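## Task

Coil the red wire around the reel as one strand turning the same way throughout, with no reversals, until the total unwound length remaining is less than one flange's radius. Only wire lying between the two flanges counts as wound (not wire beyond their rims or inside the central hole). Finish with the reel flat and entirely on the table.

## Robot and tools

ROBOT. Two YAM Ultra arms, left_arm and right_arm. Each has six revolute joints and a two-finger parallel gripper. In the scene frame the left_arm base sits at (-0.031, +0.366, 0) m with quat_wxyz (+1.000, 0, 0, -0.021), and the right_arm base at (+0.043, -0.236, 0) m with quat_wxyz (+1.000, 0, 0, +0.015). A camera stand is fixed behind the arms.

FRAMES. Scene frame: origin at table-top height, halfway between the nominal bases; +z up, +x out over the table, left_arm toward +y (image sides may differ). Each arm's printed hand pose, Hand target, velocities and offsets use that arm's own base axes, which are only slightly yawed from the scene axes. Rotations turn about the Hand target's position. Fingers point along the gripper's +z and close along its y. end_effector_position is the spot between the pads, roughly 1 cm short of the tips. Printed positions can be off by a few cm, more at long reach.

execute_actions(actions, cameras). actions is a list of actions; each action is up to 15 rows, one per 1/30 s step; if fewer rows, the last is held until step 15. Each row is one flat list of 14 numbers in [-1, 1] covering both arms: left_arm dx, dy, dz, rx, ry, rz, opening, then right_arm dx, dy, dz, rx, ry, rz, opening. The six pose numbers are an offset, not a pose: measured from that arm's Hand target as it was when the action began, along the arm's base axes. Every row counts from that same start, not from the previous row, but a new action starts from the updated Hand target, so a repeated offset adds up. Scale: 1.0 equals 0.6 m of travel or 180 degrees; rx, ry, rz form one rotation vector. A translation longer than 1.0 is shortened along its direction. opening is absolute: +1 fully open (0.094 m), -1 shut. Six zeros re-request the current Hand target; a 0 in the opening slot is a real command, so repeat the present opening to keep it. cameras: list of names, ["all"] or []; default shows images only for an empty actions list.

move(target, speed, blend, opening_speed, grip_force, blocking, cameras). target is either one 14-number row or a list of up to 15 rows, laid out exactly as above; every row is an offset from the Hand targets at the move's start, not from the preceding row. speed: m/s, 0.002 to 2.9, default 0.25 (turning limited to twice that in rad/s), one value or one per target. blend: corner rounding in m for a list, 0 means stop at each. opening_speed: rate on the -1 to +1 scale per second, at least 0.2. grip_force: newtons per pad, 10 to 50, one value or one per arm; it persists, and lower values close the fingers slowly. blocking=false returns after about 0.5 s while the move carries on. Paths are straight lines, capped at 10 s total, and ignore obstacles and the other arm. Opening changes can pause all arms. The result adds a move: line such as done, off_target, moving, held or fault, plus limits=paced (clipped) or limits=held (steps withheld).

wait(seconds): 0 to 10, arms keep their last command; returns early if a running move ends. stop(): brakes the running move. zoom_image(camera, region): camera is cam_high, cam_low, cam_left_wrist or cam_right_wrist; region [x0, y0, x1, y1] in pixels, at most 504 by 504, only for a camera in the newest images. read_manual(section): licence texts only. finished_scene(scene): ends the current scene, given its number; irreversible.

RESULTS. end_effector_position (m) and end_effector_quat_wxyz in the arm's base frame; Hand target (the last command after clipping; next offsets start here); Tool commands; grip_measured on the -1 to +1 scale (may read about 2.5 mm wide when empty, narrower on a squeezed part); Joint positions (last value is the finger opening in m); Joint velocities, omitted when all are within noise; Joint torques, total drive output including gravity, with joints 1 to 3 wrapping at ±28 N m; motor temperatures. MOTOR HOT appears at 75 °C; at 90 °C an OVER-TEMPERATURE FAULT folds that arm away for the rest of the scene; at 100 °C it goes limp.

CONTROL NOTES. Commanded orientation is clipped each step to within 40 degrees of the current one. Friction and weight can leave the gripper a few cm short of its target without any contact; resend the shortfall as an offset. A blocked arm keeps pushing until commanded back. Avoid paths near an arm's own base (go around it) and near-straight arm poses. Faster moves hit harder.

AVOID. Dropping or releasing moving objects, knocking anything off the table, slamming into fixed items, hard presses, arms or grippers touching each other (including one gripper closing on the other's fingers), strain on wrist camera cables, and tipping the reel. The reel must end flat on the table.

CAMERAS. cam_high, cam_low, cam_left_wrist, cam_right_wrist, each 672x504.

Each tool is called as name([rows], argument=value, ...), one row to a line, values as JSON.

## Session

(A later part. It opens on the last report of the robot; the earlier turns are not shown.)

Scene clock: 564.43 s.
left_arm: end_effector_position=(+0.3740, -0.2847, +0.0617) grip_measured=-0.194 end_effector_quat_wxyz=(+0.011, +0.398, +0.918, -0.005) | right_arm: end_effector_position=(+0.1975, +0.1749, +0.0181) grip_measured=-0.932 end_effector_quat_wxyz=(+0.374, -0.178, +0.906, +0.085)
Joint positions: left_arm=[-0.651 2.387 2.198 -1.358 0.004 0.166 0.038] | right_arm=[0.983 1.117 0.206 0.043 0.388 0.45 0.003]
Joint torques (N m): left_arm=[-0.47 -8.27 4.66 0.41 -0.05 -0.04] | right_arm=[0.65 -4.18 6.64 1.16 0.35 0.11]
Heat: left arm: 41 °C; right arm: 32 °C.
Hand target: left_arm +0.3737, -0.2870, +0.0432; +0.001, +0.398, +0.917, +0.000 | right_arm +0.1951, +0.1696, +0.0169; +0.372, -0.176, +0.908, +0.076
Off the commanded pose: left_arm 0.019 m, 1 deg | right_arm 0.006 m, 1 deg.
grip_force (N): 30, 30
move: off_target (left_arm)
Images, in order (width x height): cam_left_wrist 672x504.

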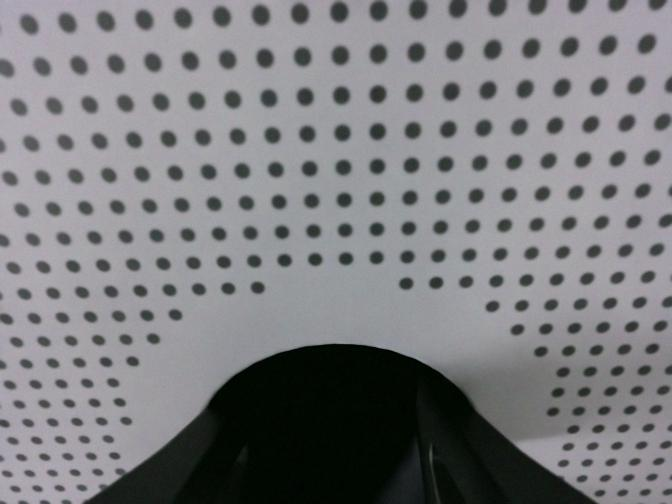

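move([
  [0,0,0,0,0,0.15,0.05,0,0,0,0,0,0,-1],
  [0,0,0,0,0,0.417,0.05,0.045,0.033,-0.003,0,0,0,-1],
], speed=0.12, cameras=["all"])

zoom_image(camera="cam_low", region=[340, 210, 480, 320])

Scene clock: 572.97 s.
left_arm: end_effector_position=(+0.3692, -0.2910, +0.0619) grip_measured=-0.194 end_effector_quat_wxyz=(+0.005, -0.217, +0.976, -0.012) | right_arm: end_effector_position=(+0.2242, +0.1918, +0.0205) grip_measured=-0.932 end_effector_quat_wxyz=(+0.387, -0.168, +0.903, +0.085)
Joint positions: left_arm=[-0.667 2.387 2.199 -1.358 0.007 -1.104 0.038] | right_arm=[0.93 1.288 0.276 0.183 0.376 0.414 0.003]
Joint torques (N m): left_arm=[0.8 -8.17 4.81 0.39 -0.1 -0.4] | right_arm=[-0.58 -3.19 7.62 1.16 0.03 -0.09]
Heat: left arm: 40 °C; right arm: 32 °C.
Hand target: left_arm +0.3736, -0.2871, +0.0432; +0.000, -0.243, +0.970, +0.000 | right_arm +0.2221, +0.1894, +0.0151; +0.372, -0.176, +0.908, +0.076
Off the commanded pose: left_arm 0.020 m, 3 deg | right_arm 0.006 m, 2 deg.
grip_force (N): 30, 30
move: off_target (left_arm)

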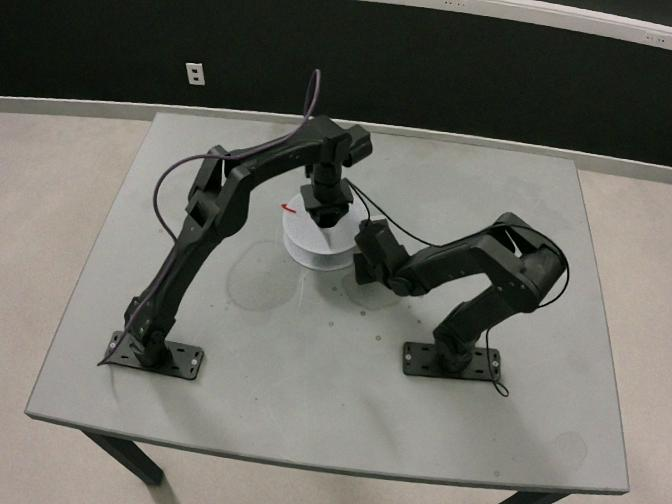

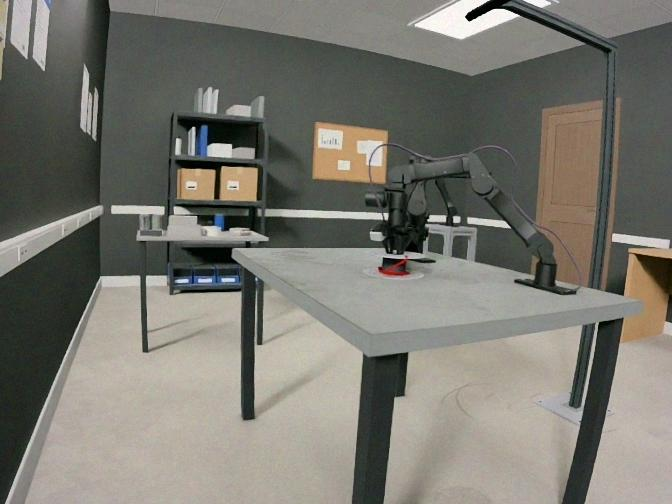

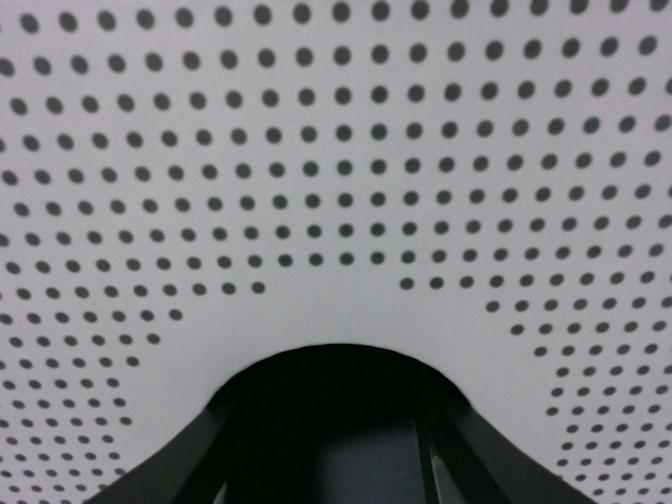

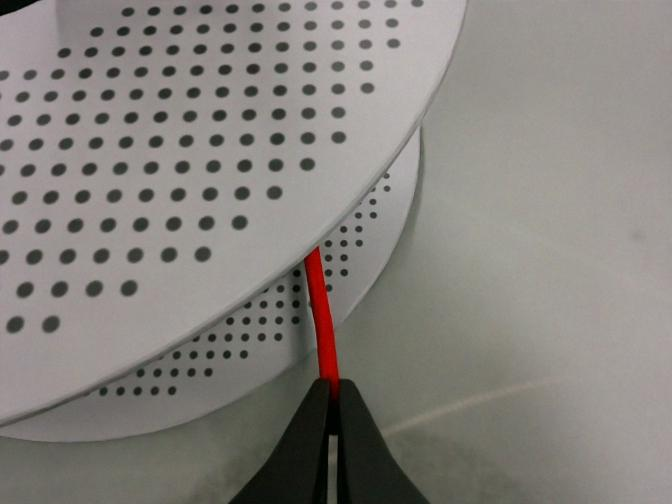

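Scaled by 3.600 from the camera's 672x504 image, which has a finer 960x720 frame.

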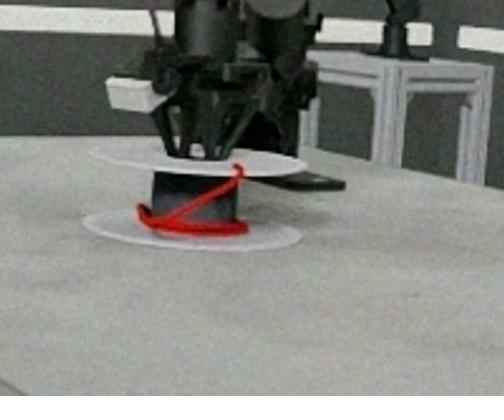

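move([
  [0,0,0,0,0,0,0.05,0.016,0.01,0,0,0,0,-1],
  [0,0,0,0,0,0,0.05,0.016,0.01,0,0,0,0,-0.6],
  [0,0,0,0,0,0,0.05,-0.06,-0.04,0.03,0,0,0,-0.6],
  [0,0,0,0,0,0,0.05,-0.06,-0.04,0.1,0,0,0,-0.6],
], speed=[0.04,0.04,0.1,0.1], cameras=["all"])

zoom_image(camera="cam_low", region=[340, 210, 480, 320])

Scene clock: 578.90 s.
left_arm: end_effector_position=(+0.3692, -0.2910, +0.0619) grip_measured=-0.194 end_effector_quat_wxyz=(+0.005, -0.224, +0.974, -0.012) | right_arm: end_effector_position=(+0.1841, +0.1649, +0.0660) grip_measured=-0.602 end_effector_quat_wxyz=(+0.363, -0.182, +0.910, +0.077)
Joint positions: left_arm=[-0.667 2.387 2.199 -1.358 0.007 -1.119 0.038] | right_arm=[1.02 0.867 0.355 -0.397 0.409 0.483 0.019]
Joint torques (N m): left_arm=[0.8 -8.16 4.79 0.39 -0.09 -0.29] | right_arm=[0.75 -2.52 9.98 1.19 0.4 0.11]
Heat: left arm: 39 °C; right arm: 32 °C.
Hand target: left_arm +0.3736, -0.2871, +0.0432; +0.000, -0.243, +0.970, +0.000 | right_arm +0.1861, +0.1655, +0.0751; +0.372, -0.176, +0.908, +0.076
Off the commanded pose: left_arm 0.020 m, 3 deg | right_arm 0.009 m, 1 deg.
grip_force (N): 30, 30
move: off_target (left_arm)

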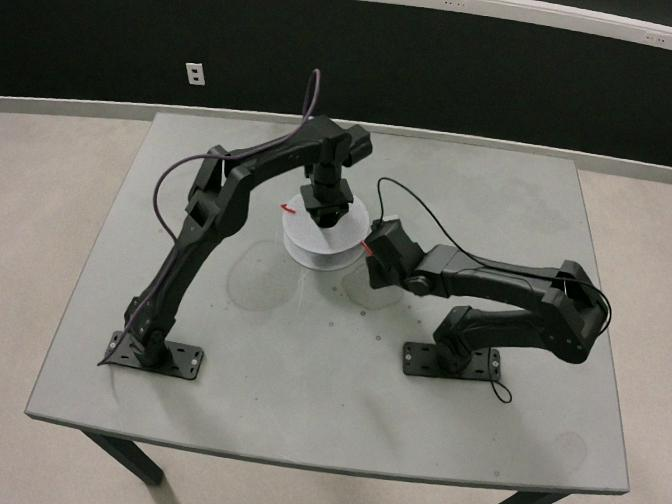

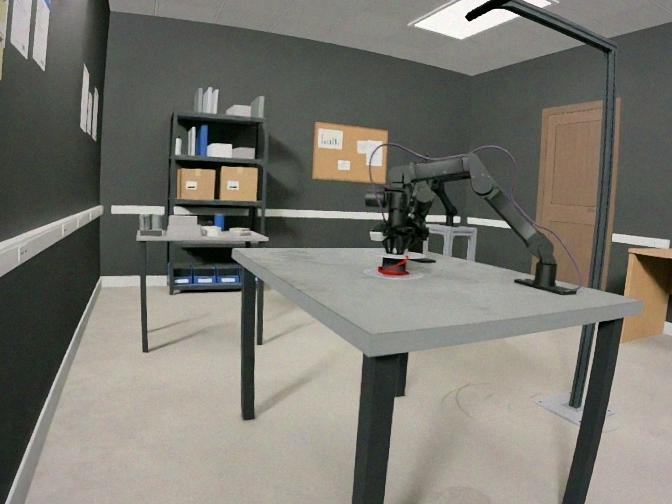

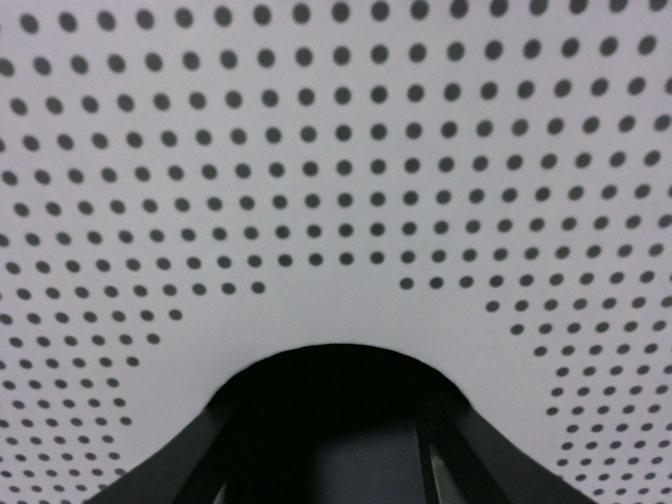

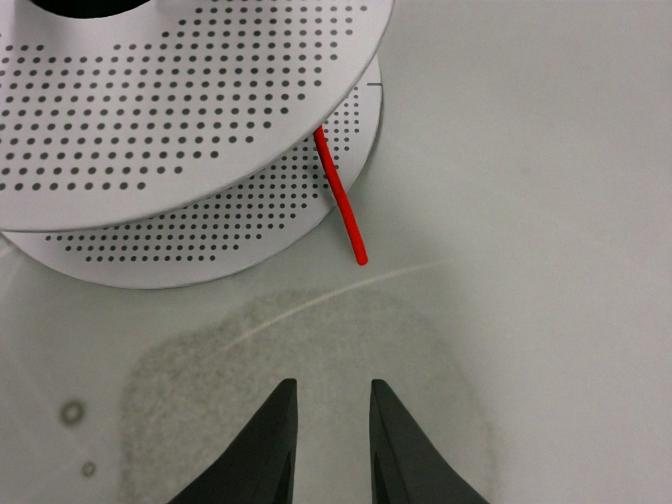

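Scaled by 3.600 from the camera's 672x504 image, which has a finer 960x720 frame.

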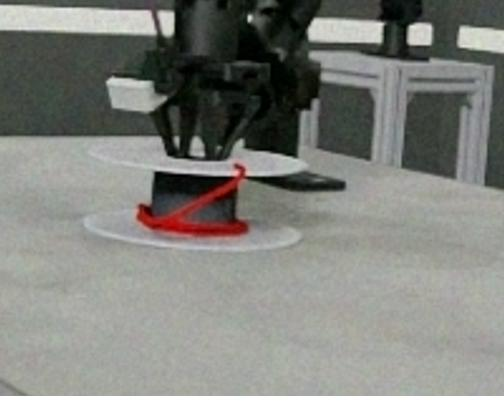

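move([
  [0,0,0,0,0,0,0.05,0.08,0.02,-0.085,0,0,0.111,-0.6],
], speed=0.1, cameras=["cam_right_wrist"])

Scene clock: 583.90 s.
left_arm: end_effector_position=(+0.3692, -0.2910, +0.0619) grip_measured=-0.194 end_effector_quat_wxyz=(+0.005, -0.224, +0.974, -0.012) | right_arm: end_effector_position=(+0.2369, +0.1782, +0.0286) grip_measured=-0.602 end_effector_quat_wxyz=(+0.358, -0.327, +0.864, +0.136)
Joint positions: left_arm=[-0.667 2.387 2.199 -1.358 0.007 -1.119 0.038] | right_arm=[0.578 1.199 0.278 0.131 -0.104 -0.103 0.019]
Joint torques (N m): left_arm=[0.79 -8.17 4.79 0.4 -0.1 -0.28] | right_arm=[-0.7 -2.95 6.11 1.7 -0.24 -0.1]
Heat: left arm: 39 °C; right arm: 31 °C.
Hand target: left_arm +0.3736, -0.2871, +0.0432; +0.000, -0.243, +0.970, +0.000 | right_arm +0.2341, +0.1773, +0.0241; +0.353, -0.331, +0.864, +0.140
Off the commanded pose: left_arm 0.020 m, 3 deg | right_arm 0.005 m, 1 deg.
grip_force (N): 30, 30
move: off_target (left_arm)
Images, in order (width x height): cam_right_wrist 672x504.

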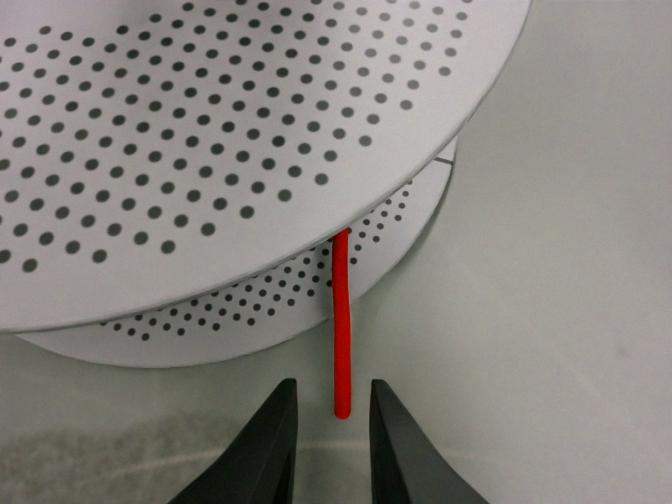

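move([
  [0,0,0,0,0,0,0.05,0.006,0.003,-0.02,0,0,0,-0.6],
  [0,0,0,0,0,0,0.05,0.006,0.003,-0.031,0,0,0,-0.6],
  [0,0,0,0,0,0,0.05,0.006,0.003,-0.031,0,0,0,-1],
], speed=0.05, opening_speed=0.6, cameras=["cam_right_wrist"])

Scene clock: 588.13 s.
left_arm: end_effector_position=(+0.3692, -0.2910, +0.0619) grip_measured=-0.194 end_effector_quat_wxyz=(+0.005, -0.224, +0.974, -0.012) | right_arm: end_effector_position=(+0.2421, +0.1822, +0.0121) grip_measured=-0.904 end_effector_quat_wxyz=(+0.361, -0.328, +0.862, +0.138)
Joint positions: left_arm=[-0.667 2.387 2.199 -1.358 0.007 -1.119 0.038] | right_arm=[0.578 1.324 0.251 0.291 -0.107 -0.105 0.004]
Joint torques (N m): left_arm=[0.79 -8.17 4.77 0.39 -0.1 -0.28] | right_arm=[-0.88 -3.54 5.19 1.68 -0.24 -0.1]
Heat: left arm: 39 °C; right arm: 31 °C.
Hand target: left_arm +0.3736, -0.2871, +0.0432; +0.000, -0.243, +0.970, +0.000 | right_arm +0.2377, +0.1792, +0.0056; +0.353, -0.331, +0.864, +0.140
Off the commanded pose: left_arm 0.020 m, 3 deg | right_arm 0.009 m, 1 deg.
grip_force (N): 30, 30
move: off_target (left_arm)
Images, in order (width x height): cam_right_wrist 672x504.

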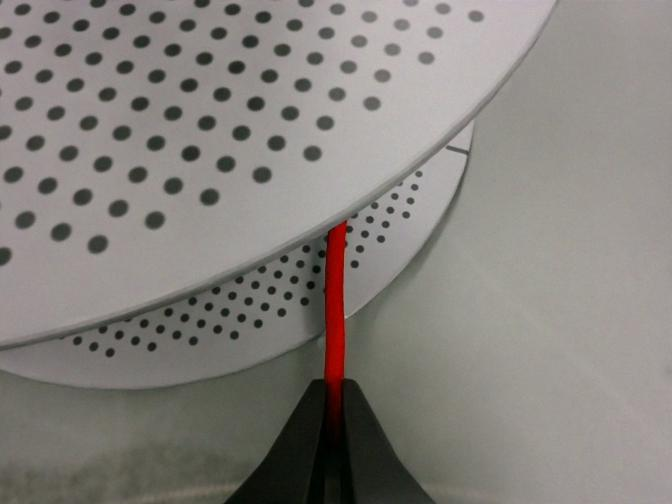

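move([
  [0,0,0,0,0,0.16,0.05,0.022,0.022,0.003,0,0,0,-1],
  [0,0,0,0,0,0.16,0.05,0.022,0.022,0.003,0,0,0,-0.7],
  [0,0,0,0,0,0.16,0.05,-0.04,-0.04,0.03,0,0,0,-0.7],
  [0,0,0,0,0,0.16,0.05,-0.06,-0.06,0.1,0,0,0,-0.7],
], speed=[0.06,0.04,0.1,0.1], cameras=["all"])

zoom_image(camera="cam_low", region=[340, 210, 480, 320])

Scene clock: 597.93 s.
left_arm: end_effector_position=(+0.3675, -0.2935, +0.0622) grip_measured=-0.192 end_effector_quat_wxyz=(-0.006, -0.458, +0.889, -0.016) | right_arm: end_effector_position=(+0.2000, +0.1411, +0.0556) grip_measured=-0.702 end_effector_quat_wxyz=(+0.347, -0.328, +0.869, +0.134)
Joint positions: left_arm=[-0.667 2.387 2.2 -1.358 0.024 -1.619 0.038] | right_arm=[0.488 0.77 0.271 -0.325 -0.166 -0.169 0.014]
Joint torques (N m): left_arm=[0.8 -8.2 4.71 0.4 -0.29 -0.31] | right_arm=[-0.76 -1.87 10.45 1.34 -0.27 -0.1]
Heat: left arm: 38 °C; right arm: 32 °C.
Hand target: left_arm +0.3736, -0.2871, +0.0432; +0.000, -0.477, +0.879, +0.000 | right_arm +0.2018, +0.1432, +0.0656; +0.353, -0.331, +0.864, +0.140
Off the commanded pose: left_arm 0.021 m, 3 deg | right_arm 0.010 m, 1 deg.
grip_force (N): 30, 30
move: off_target (left_arm)

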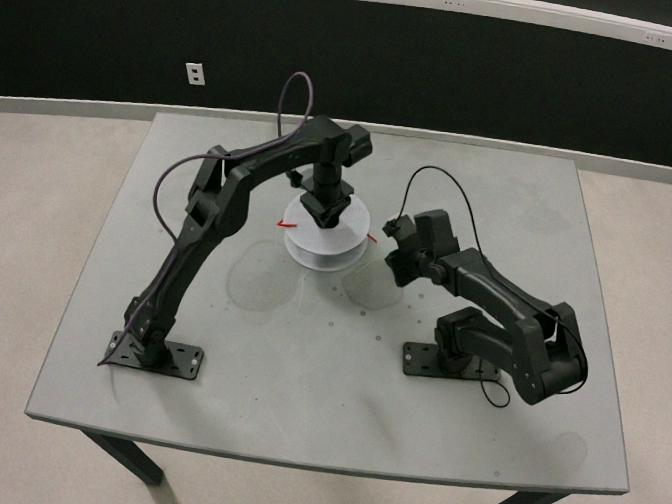

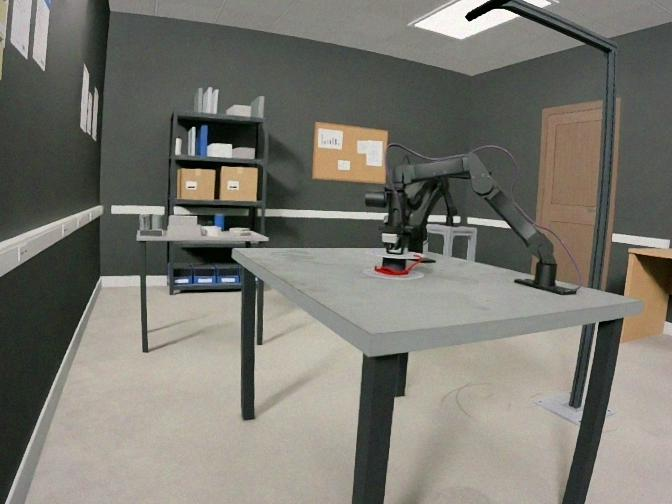

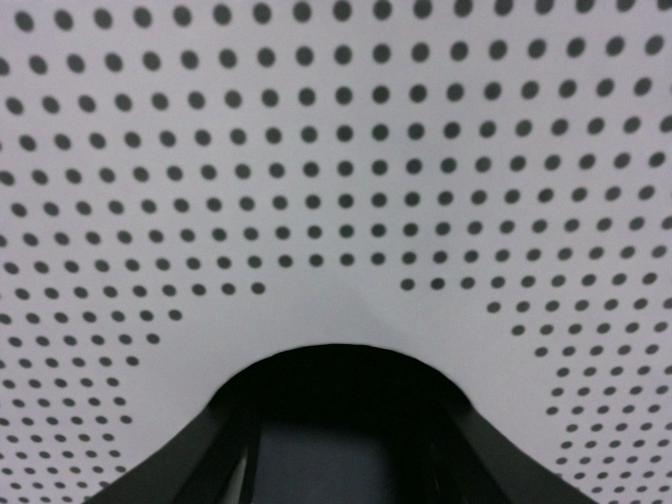

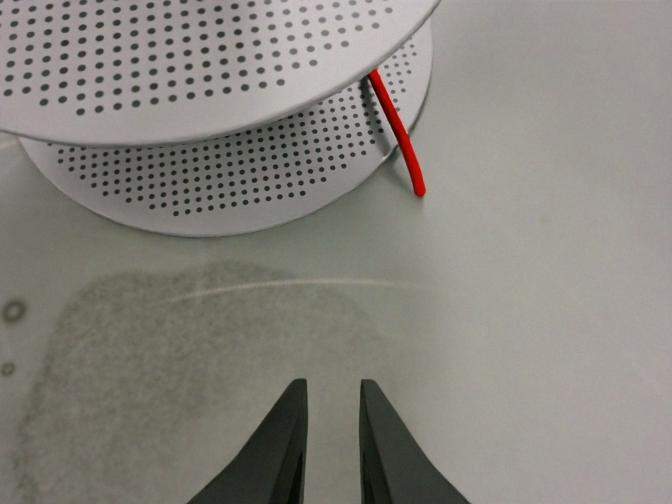

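Scaled by 3.600 from the camera's 672x504 image, which has a finer 960x720 frame.

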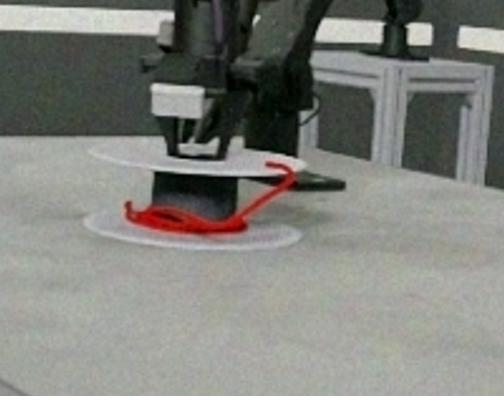

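zoom_image(camera="cam_low", region=[355, 240, 435, 290])

zoom_image(camera="cam_high", region=[260, 170, 400, 290])

Scaled by 6.300 from the camera's 672x504 image, which has a finer 960x720 frame.

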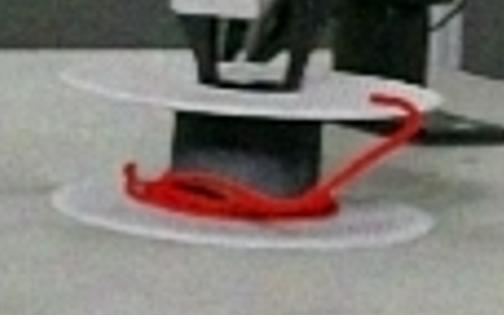

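Scaled by 3.600 from the camera's 672x504 image, which has a finer 960x720 frame.

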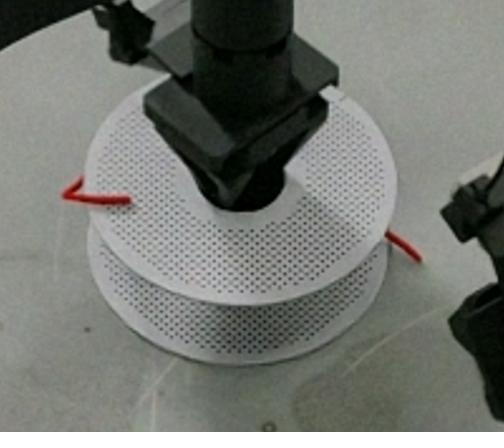

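move([
  [0,0,0,0,0,0,0.05,0.10,0.02,-0.0,0,0,0.111,-0.6],
  [0,0,0,0,0,0,0.05,0.13,0.046,-0.07,0,0,0.111,-0.6],
], speed=0.12, blend=[0.02,0], cameras=["cam_right_wrist"])

Scene clock: 608.43 s.
left_arm: end_effector_position=(+0.3675, -0.2935, +0.0622) grip_measured=-0.192 end_effector_quat_wxyz=(-0.006, -0.458, +0.889, -0.016) | right_arm: end_effector_position=(+0.2805, +0.1668, +0.0244) grip_measured=-0.602 end_effector_quat_wxyz=(+0.325, -0.476, +0.795, +0.191)
Joint positions: left_arm=[-0.667 2.387 2.2 -1.358 0.024 -1.619 0.038] | right_arm=[0.246 1.502 0.523 -0.007 -0.538 -0.667 0.019]
Joint torques (N m): left_arm=[0.8 -8.17 4.75 0.4 -0.28 -0.31] | right_arm=[0.62 -5.19 6.93 1.33 -0.43 0.07]
Heat: left arm: 38 °C; right arm: 31 °C.
Hand target: left_arm +0.3736, -0.2871, +0.0432; +0.000, -0.477, +0.879, +0.000 | right_arm +0.2797, +0.1708, +0.0235; +0.324, -0.476, +0.793, +0.199
Off the commanded pose: left_arm 0.021 m, 3 deg | right_arm 0.004 m, 1 deg.
grip_force (N): 30, 30
move: off_target (left_arm)
Images, in order (width x height): cam_right_wrist 672x504.

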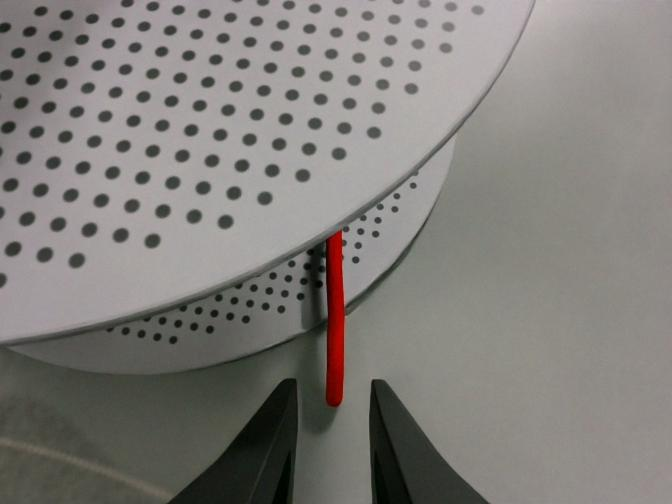

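move([
  [0,0,0,0,0,0,0.05,0.007,0.0137,-0.018,0,0,0,-0.6],
  [0,0,0,0,0,0,0.05,0.007,0.0137,-0.03,0,0,0,-0.6],
  [0,0,0,0,0,0,0.05,0.007,0.0137,-0.03,0,0,0,-1],
], speed=0.05, opening_speed=0.6, cameras=["cam_right_wrist"])

Scene clock: 612.30 s.
left_arm: end_effector_position=(+0.3675, -0.2935, +0.0622) grip_measured=-0.192 end_effector_quat_wxyz=(-0.006, -0.458, +0.889, -0.016) | right_arm: end_effector_position=(+0.2887, +0.1788, +0.0129) grip_measured=-0.899 end_effector_quat_wxyz=(+0.334, -0.478, +0.788, +0.196)
Joint positions: left_arm=[-0.667 2.387 2.2 -1.358 0.024 -1.619 0.038] | right_arm=[0.276 1.593 0.523 0.116 -0.538 -0.639 0.005]
Joint torques (N m): left_arm=[0.8 -8.18 4.74 0.4 -0.28 -0.31] | right_arm=[0.53 -5.55 5.37 1.38 -0.24 0.09]
Heat: left arm: 38 °C; right arm: 32 °C.
Hand target: left_arm +0.3736, -0.2871, +0.0432; +0.000, -0.477, +0.879, +0.000 | right_arm +0.2839, +0.1790, +0.0055; +0.324, -0.476, +0.793, +0.199
Off the commanded pose: left_arm 0.021 m, 3 deg | right_arm 0.009 m, 1 deg.
grip_force (N): 30, 30
move: off_target (left_arm)
Images, in order (width x height): cam_right_wrist 672x504.

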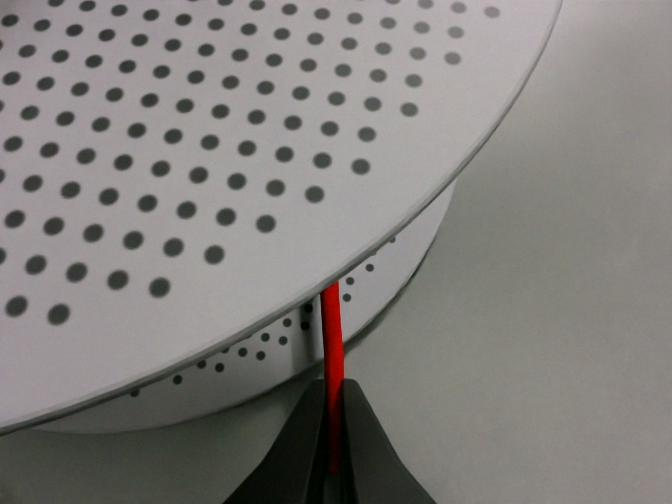

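move(target=[0,0,0,0,0,0,0.05,-0.03,-0.065,0.015,0,0,0,-1], speed=0.04, cameras=["cam_right_wrist","cam_high","cam_low"])

zoom_image(camera="cam_low", region=[355, 240, 435, 290])

zoom_image(camera="cam_high", region=[260, 170, 400, 290])

Scene clock: 615.13 s.
left_arm: end_effector_position=(+0.3678, -0.2982, +0.0673) grip_measured=-0.102 end_effector_quat_wxyz=(-0.011, -0.460, +0.887, -0.029) | right_arm: end_effector_position=(+0.2777, +0.1547, +0.0247) grip_measured=-0.901 end_effector_quat_wxyz=(+0.352, -0.488, +0.771, +0.206)
Joint positions: left_arm=[-0.667 2.38 2.206 -1.354 0.044 -1.624 0.042] | right_arm=[0.157 1.502 0.476 0.04 -0.645 -0.772 0.005]
Joint torques (N m): left_arm=[0.79 -7.76 4.08 0.38 -0.51 -0.25] | right_arm=[-2.37 -7.82 4.7 0.55 -0.06 -0.08]
Heat: left arm: 38 °C; right arm: 31 °C.
Hand target: left_arm +0.3736, -0.2871, +0.0432; +0.000, -0.477, +0.879, +0.000 | right_arm +0.2659, +0.1401, +0.0145; +0.324, -0.476, +0.793, +0.199
Off the commanded pose: left_arm 0.027 m, 4 deg | right_arm 0.021 m, 4 deg.
grip_force (N): 30, 30
move: off_target (left_arm, right_arm)
Images, in order (width x height): cam_high 672x504, cam_low 672x504, cam_right_wrist 672x504.

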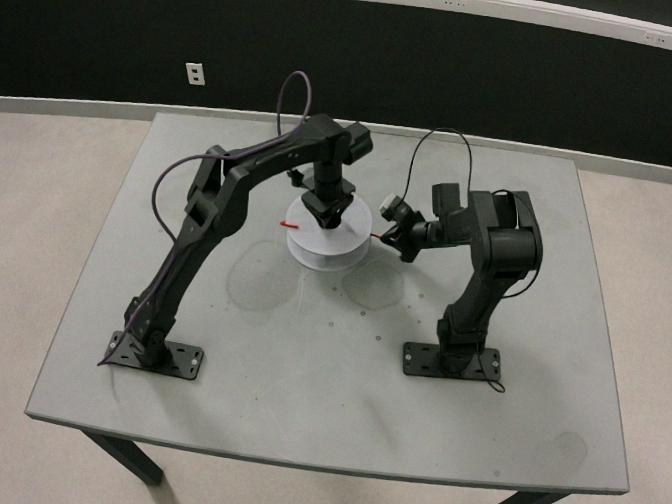

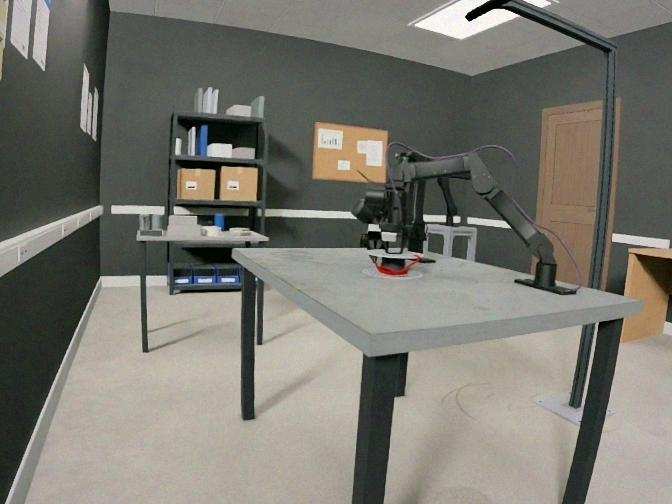

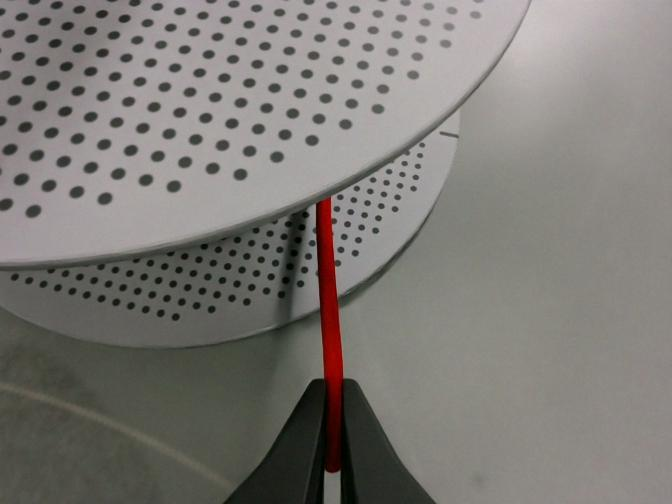

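Scaled by 6.300 from the camera's 672x504 image, which has a finer 960x720 frame.

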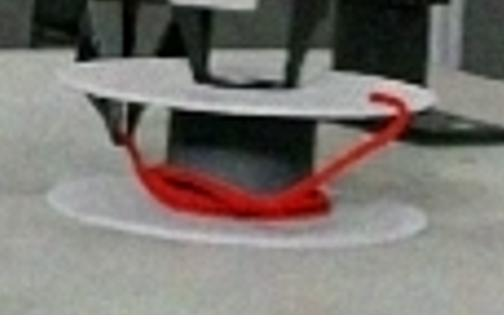

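Scaled by 3.600 from the camera's 672x504 image, which has a finer 960x720 frame.

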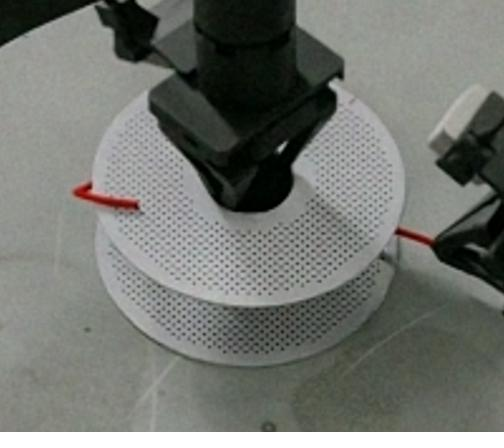

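move([
  [0.0,0,0,0,0,0,0.05,0.025,0.035,0,0,0,0,-1],
  [0.0,0,0,0,0,0,-0.95,0.025,0.035,0,0,0,0,-1],
  [0.0,0,0.11,0,0,0,-0.95,0.025,0.035,0,0,0,0,-1],
  [0.0,0,0.11,0,0,-0.65,-0.95,0.025,0.035,0,0,0,0,-1],
], speed=[0.08,0.2,0.25,0.3], blend=[0,0,0.01,0], cameras=["cam_left_wrist","cam_low","cam_right_wrist"])

zoom_image(camera="cam_low", region=[355, 240, 435, 290])

Scene clock: 625.63 s.
left_arm: end_effector_position=(+0.3708, -0.2916, +0.1071) grip_measured=-0.948 end_effector_quat_wxyz=(+0.018, +0.501, +0.865, -0.005) | right_arm: end_effector_position=(+0.2778, +0.1590, +0.0140) grip_measured=-0.901 end_effector_quat_wxyz=(+0.328, -0.477, +0.791, +0.198)
Joint positions: left_arm=[-0.667 2.427 2.45 -1.558 0.005 0.383 0.002] | right_arm=[0.204 1.535 0.491 0.04 -0.577 -0.709 0.005]
Joint torques (N m): left_arm=[0.85 -10.55 6.58 0.06 -0.06 0.1] | right_arm=[0.64 -5.23 8.16 1.1 -0.29 0.13]
Heat: left arm: 39 °C; right arm: 31 °C.
Hand target: left_arm +0.3736, -0.2870, +0.1092; +0.000, +0.501, +0.866, +0.000 | right_arm +0.2809, +0.1611, +0.0145; +0.324, -0.476, +0.793, +0.199
Off the commanded pose: left_arm 0.006 m, 2 deg | right_arm 0.004 m, 1 deg.
joint sent to its limit (left arm) — joint 4 (wrist pitch), lower limit. The joint targets still meet the commanded pose.
grip_force (N): 30, 30
move: done; target 2's new opening was sent with left_arm's hand 0.027 m and 4 deg from that target
Images, in order (width x height): cam_low 672x504, cam_left_wrist 672x504, cam_right_wrist 672x504.

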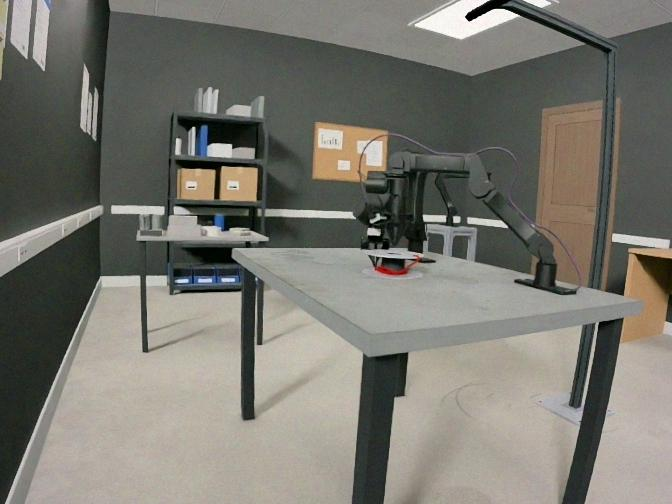

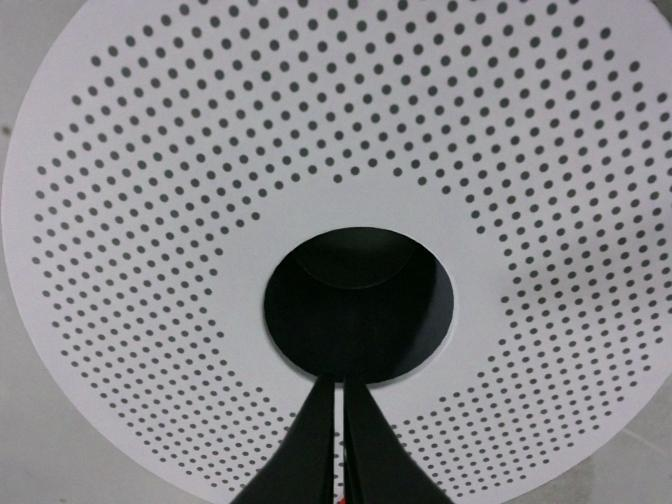

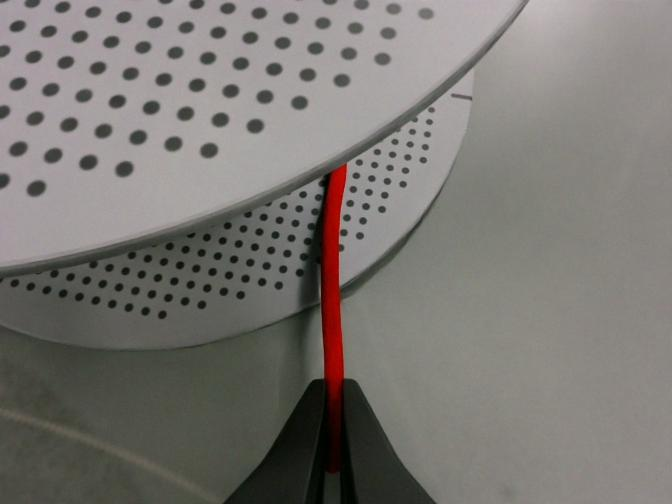

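Scaled by 6.300 from the camera's 672x504 image, which has a finer 960x720 frame.

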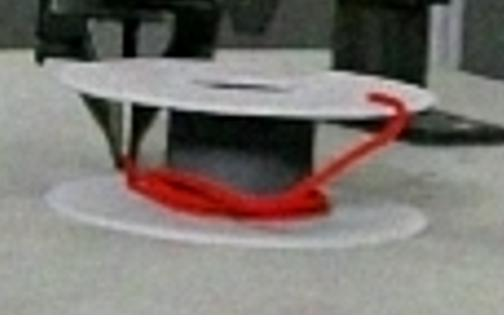

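move(target=[-0.0085,-0.0167,-0.03,0,0,0,-0.95,0,0,0,0,0,0,-1], speed=0.08, cameras=["cam_left_wrist"])

Scene clock: 628.37 s.
left_arm: end_effector_position=(+0.3683, -0.2932, +0.0881) grip_measured=-0.948 end_effector_quat_wxyz=(-0.003, +0.501, +0.866, -0.002) | right_arm: end_effector_position=(+0.2778, +0.1590, +0.0140) grip_measured=-0.901 end_effector_quat_wxyz=(+0.328, -0.477, +0.791, +0.198)
Joint positions: left_arm=[-0.673 2.469 2.45 -1.559 0.004 0.375 0.002] | right_arm=[0.204 1.535 0.491 0.04 -0.577 -0.709 0.005]
Joint torques (N m): left_arm=[-0.64 -10.28 8.29 -0.02 -0.05 -0.05] | right_arm=[0.55 -5.19 8.16 1.09 -0.29 0.08]
Heat: left arm: 39 °C; right arm: 31 °C.
Hand target: left_arm +0.3685, -0.2971, +0.0912; +0.000, +0.501, +0.866, +0.000 | right_arm +0.2809, +0.1611, +0.0145; +0.324, -0.476, +0.793, +0.199
Off the commanded pose: left_arm 0.005 m, 0 deg | right_arm 0.004 m, 1 deg.
joint sent to its limit (left arm) — joint 4 (wrist pitch), lower limit. The joint targets still meet the commanded pose.
grip_force (N): 30, 30
move: done
Images, in order (width x height): cam_left_wrist 672x504.

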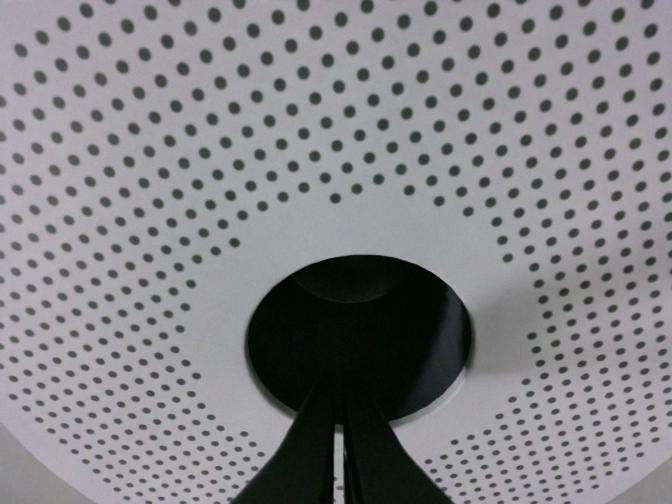

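move([
  [-0.0037,-0.015,0,0,0,0,-0.95,0,0,0,0,0,0,-1],
  [-0.0037,-0.015,-0.083,0,0,0,-0.95,0,0,0,0,0,0,-1],
  [-0.0037,-0.015,-0.083,0,0,0,0.05,0,0,0,0,0,0,-1],
], speed=0.08, opening_speed=0.8, cameras=["cam_left_wrist"])

Scene clock: 632.83 s.
left_arm: end_effector_position=(+0.3655, -0.3014, +0.0651) grip_measured=-0.135 end_effector_quat_wxyz=(+0.010, +0.498, +0.867, +0.000) | right_arm: end_effector_position=(+0.2781, +0.1588, +0.0140) grip_measured=-0.901 end_effector_quat_wxyz=(+0.328, -0.477, +0.791, +0.197)
Joint positions: left_arm=[-0.693 2.418 2.265 -1.399 -0.003 0.35 0.041] | right_arm=[0.204 1.535 0.491 0.039 -0.576 -0.709 0.005]
Joint torques (N m): left_arm=[-0.39 -8.09 3.63 0.61 0.03 0] | right_arm=[0.64 -5.19 8.13 1.1 -0.31 0.09]
Heat: left arm: 40 °C; right arm: 31 °C.
Hand target: left_arm +0.3664, -0.3060, +0.0415; +0.000, +0.500, +0.866, +0.000 | right_arm +0.2809, +0.1611, +0.0146; +0.324, -0.476, +0.793, +0.199
Off the commanded pose: left_arm 0.024 m, 1 deg | right_arm 0.004 m, 1 deg.
grip_force (N): 30, 30
move: off_target (left_arm)
Images, in order (width x height): cam_left_wrist 672x504.

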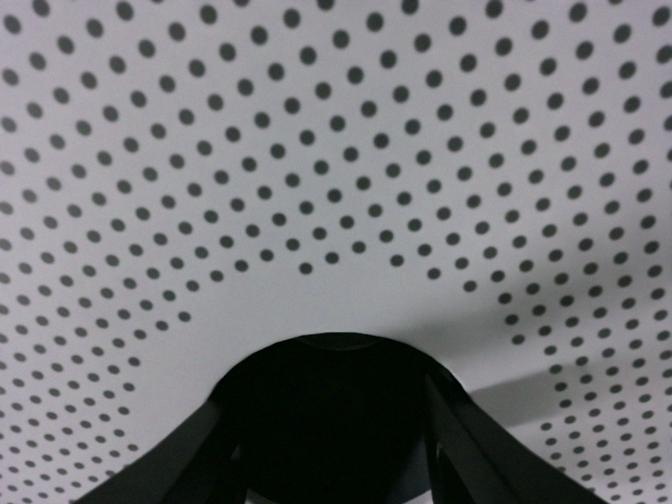

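move(target=[0,0,0,0,0,0.3,0.05,0.0,0.0,0,0,0,0,-1], speed=0.12, cameras=["cam_left_wrist","cam_right_wrist","cam_low","cam_high"])

zoom_image(camera="cam_low", region=[355, 240, 435, 290])

zoom_image(camera="cam_high", region=[260, 170, 400, 290])

Scene clock: 638.90 s.
left_arm: end_effector_position=(+0.3658, -0.3201, +0.0681) grip_measured=-0.092 end_effector_quat_wxyz=(+0.022, +0.084, +0.996, -0.033) | right_arm: end_effector_position=(+0.2824, +0.1640, +0.0199) grip_measured=-0.901 end_effector_quat_wxyz=(+0.341, -0.483, +0.782, +0.199)
Joint positions: left_arm=[-0.711 2.412 2.265 -1.35 0.028 -0.543 0.043] | right_arm=[0.212 1.535 0.498 0.063 -0.588 -0.709 0.005]
Joint torques (N m): left_arm=[1.02 -7.75 3.95 0.19 -0.33 -0.52] | right_arm=[-0.18 -5.37 7.51 0.91 -0.18 0.11]
Heat: left arm: 40 °C; right arm: 31 °C.
Hand target: left_arm +0.3663, -0.3060, +0.0414; +0.000, +0.053, +0.999, +0.000 | right_arm +0.2808, +0.1611, +0.0145; +0.324, -0.476, +0.793, +0.199
Off the commanded pose: left_arm 0.030 m, 6 deg | right_arm 0.006 m, 2 deg.
grip_force (N): 30, 30
move: off_target (left_arm)

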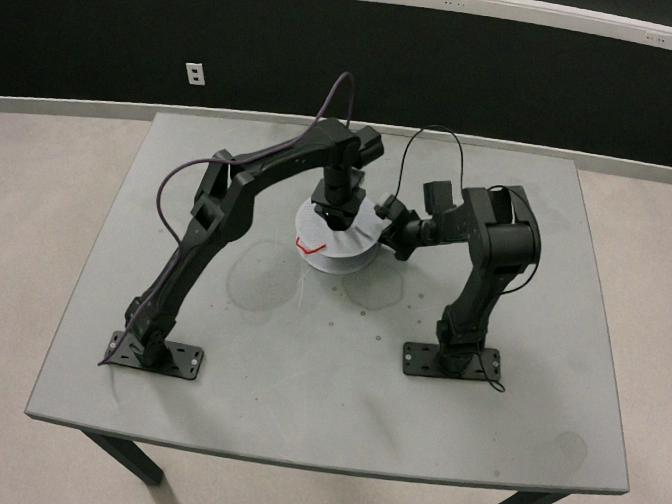

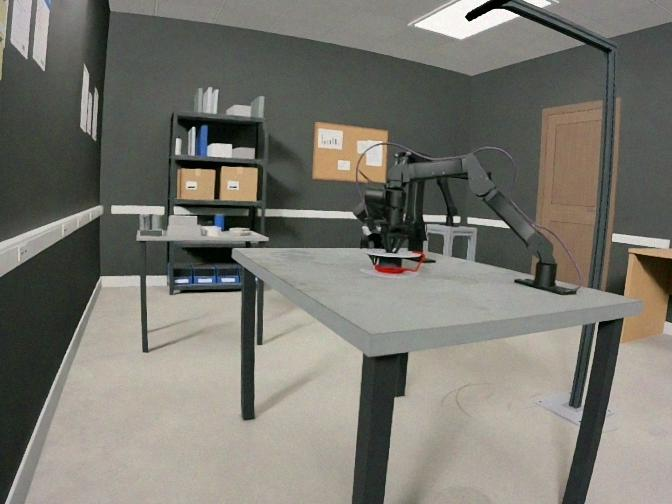

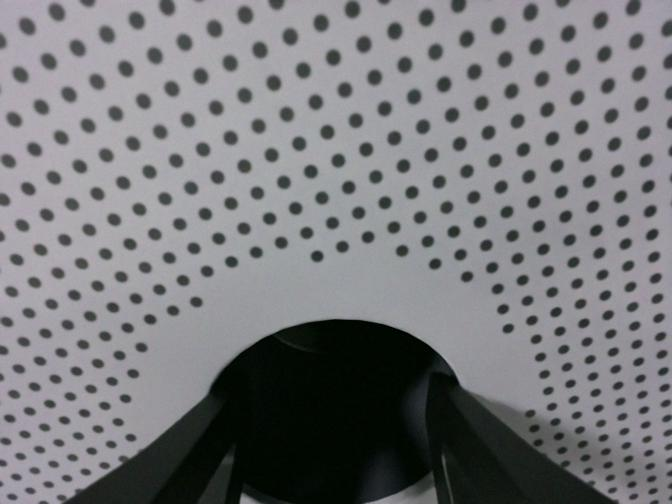

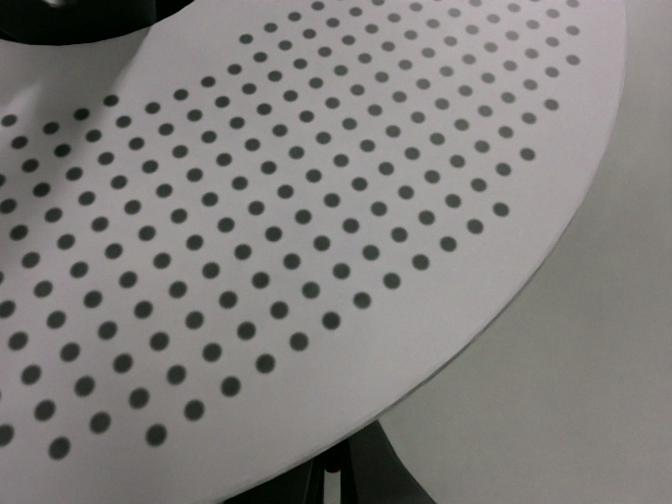

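Scaled by 6.300 from the camera's 672x504 image, which has a finer 960x720 frame.

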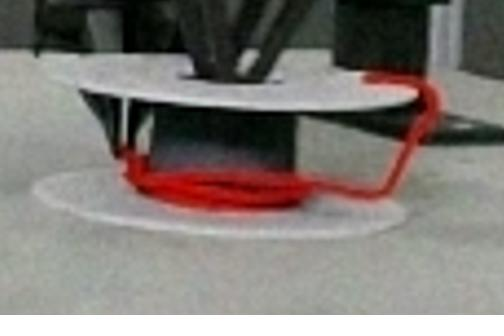

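Scaled by 3.600 from the camera's 672x504 image, which has a finer 960x720 frame.

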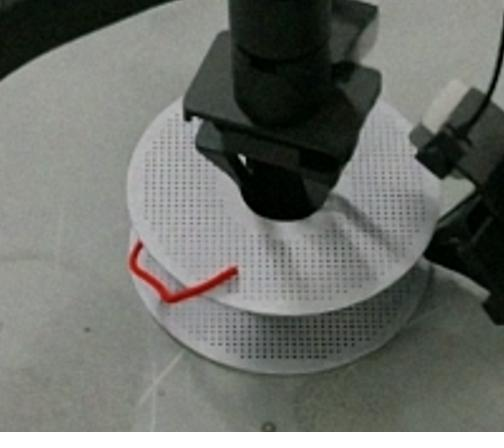

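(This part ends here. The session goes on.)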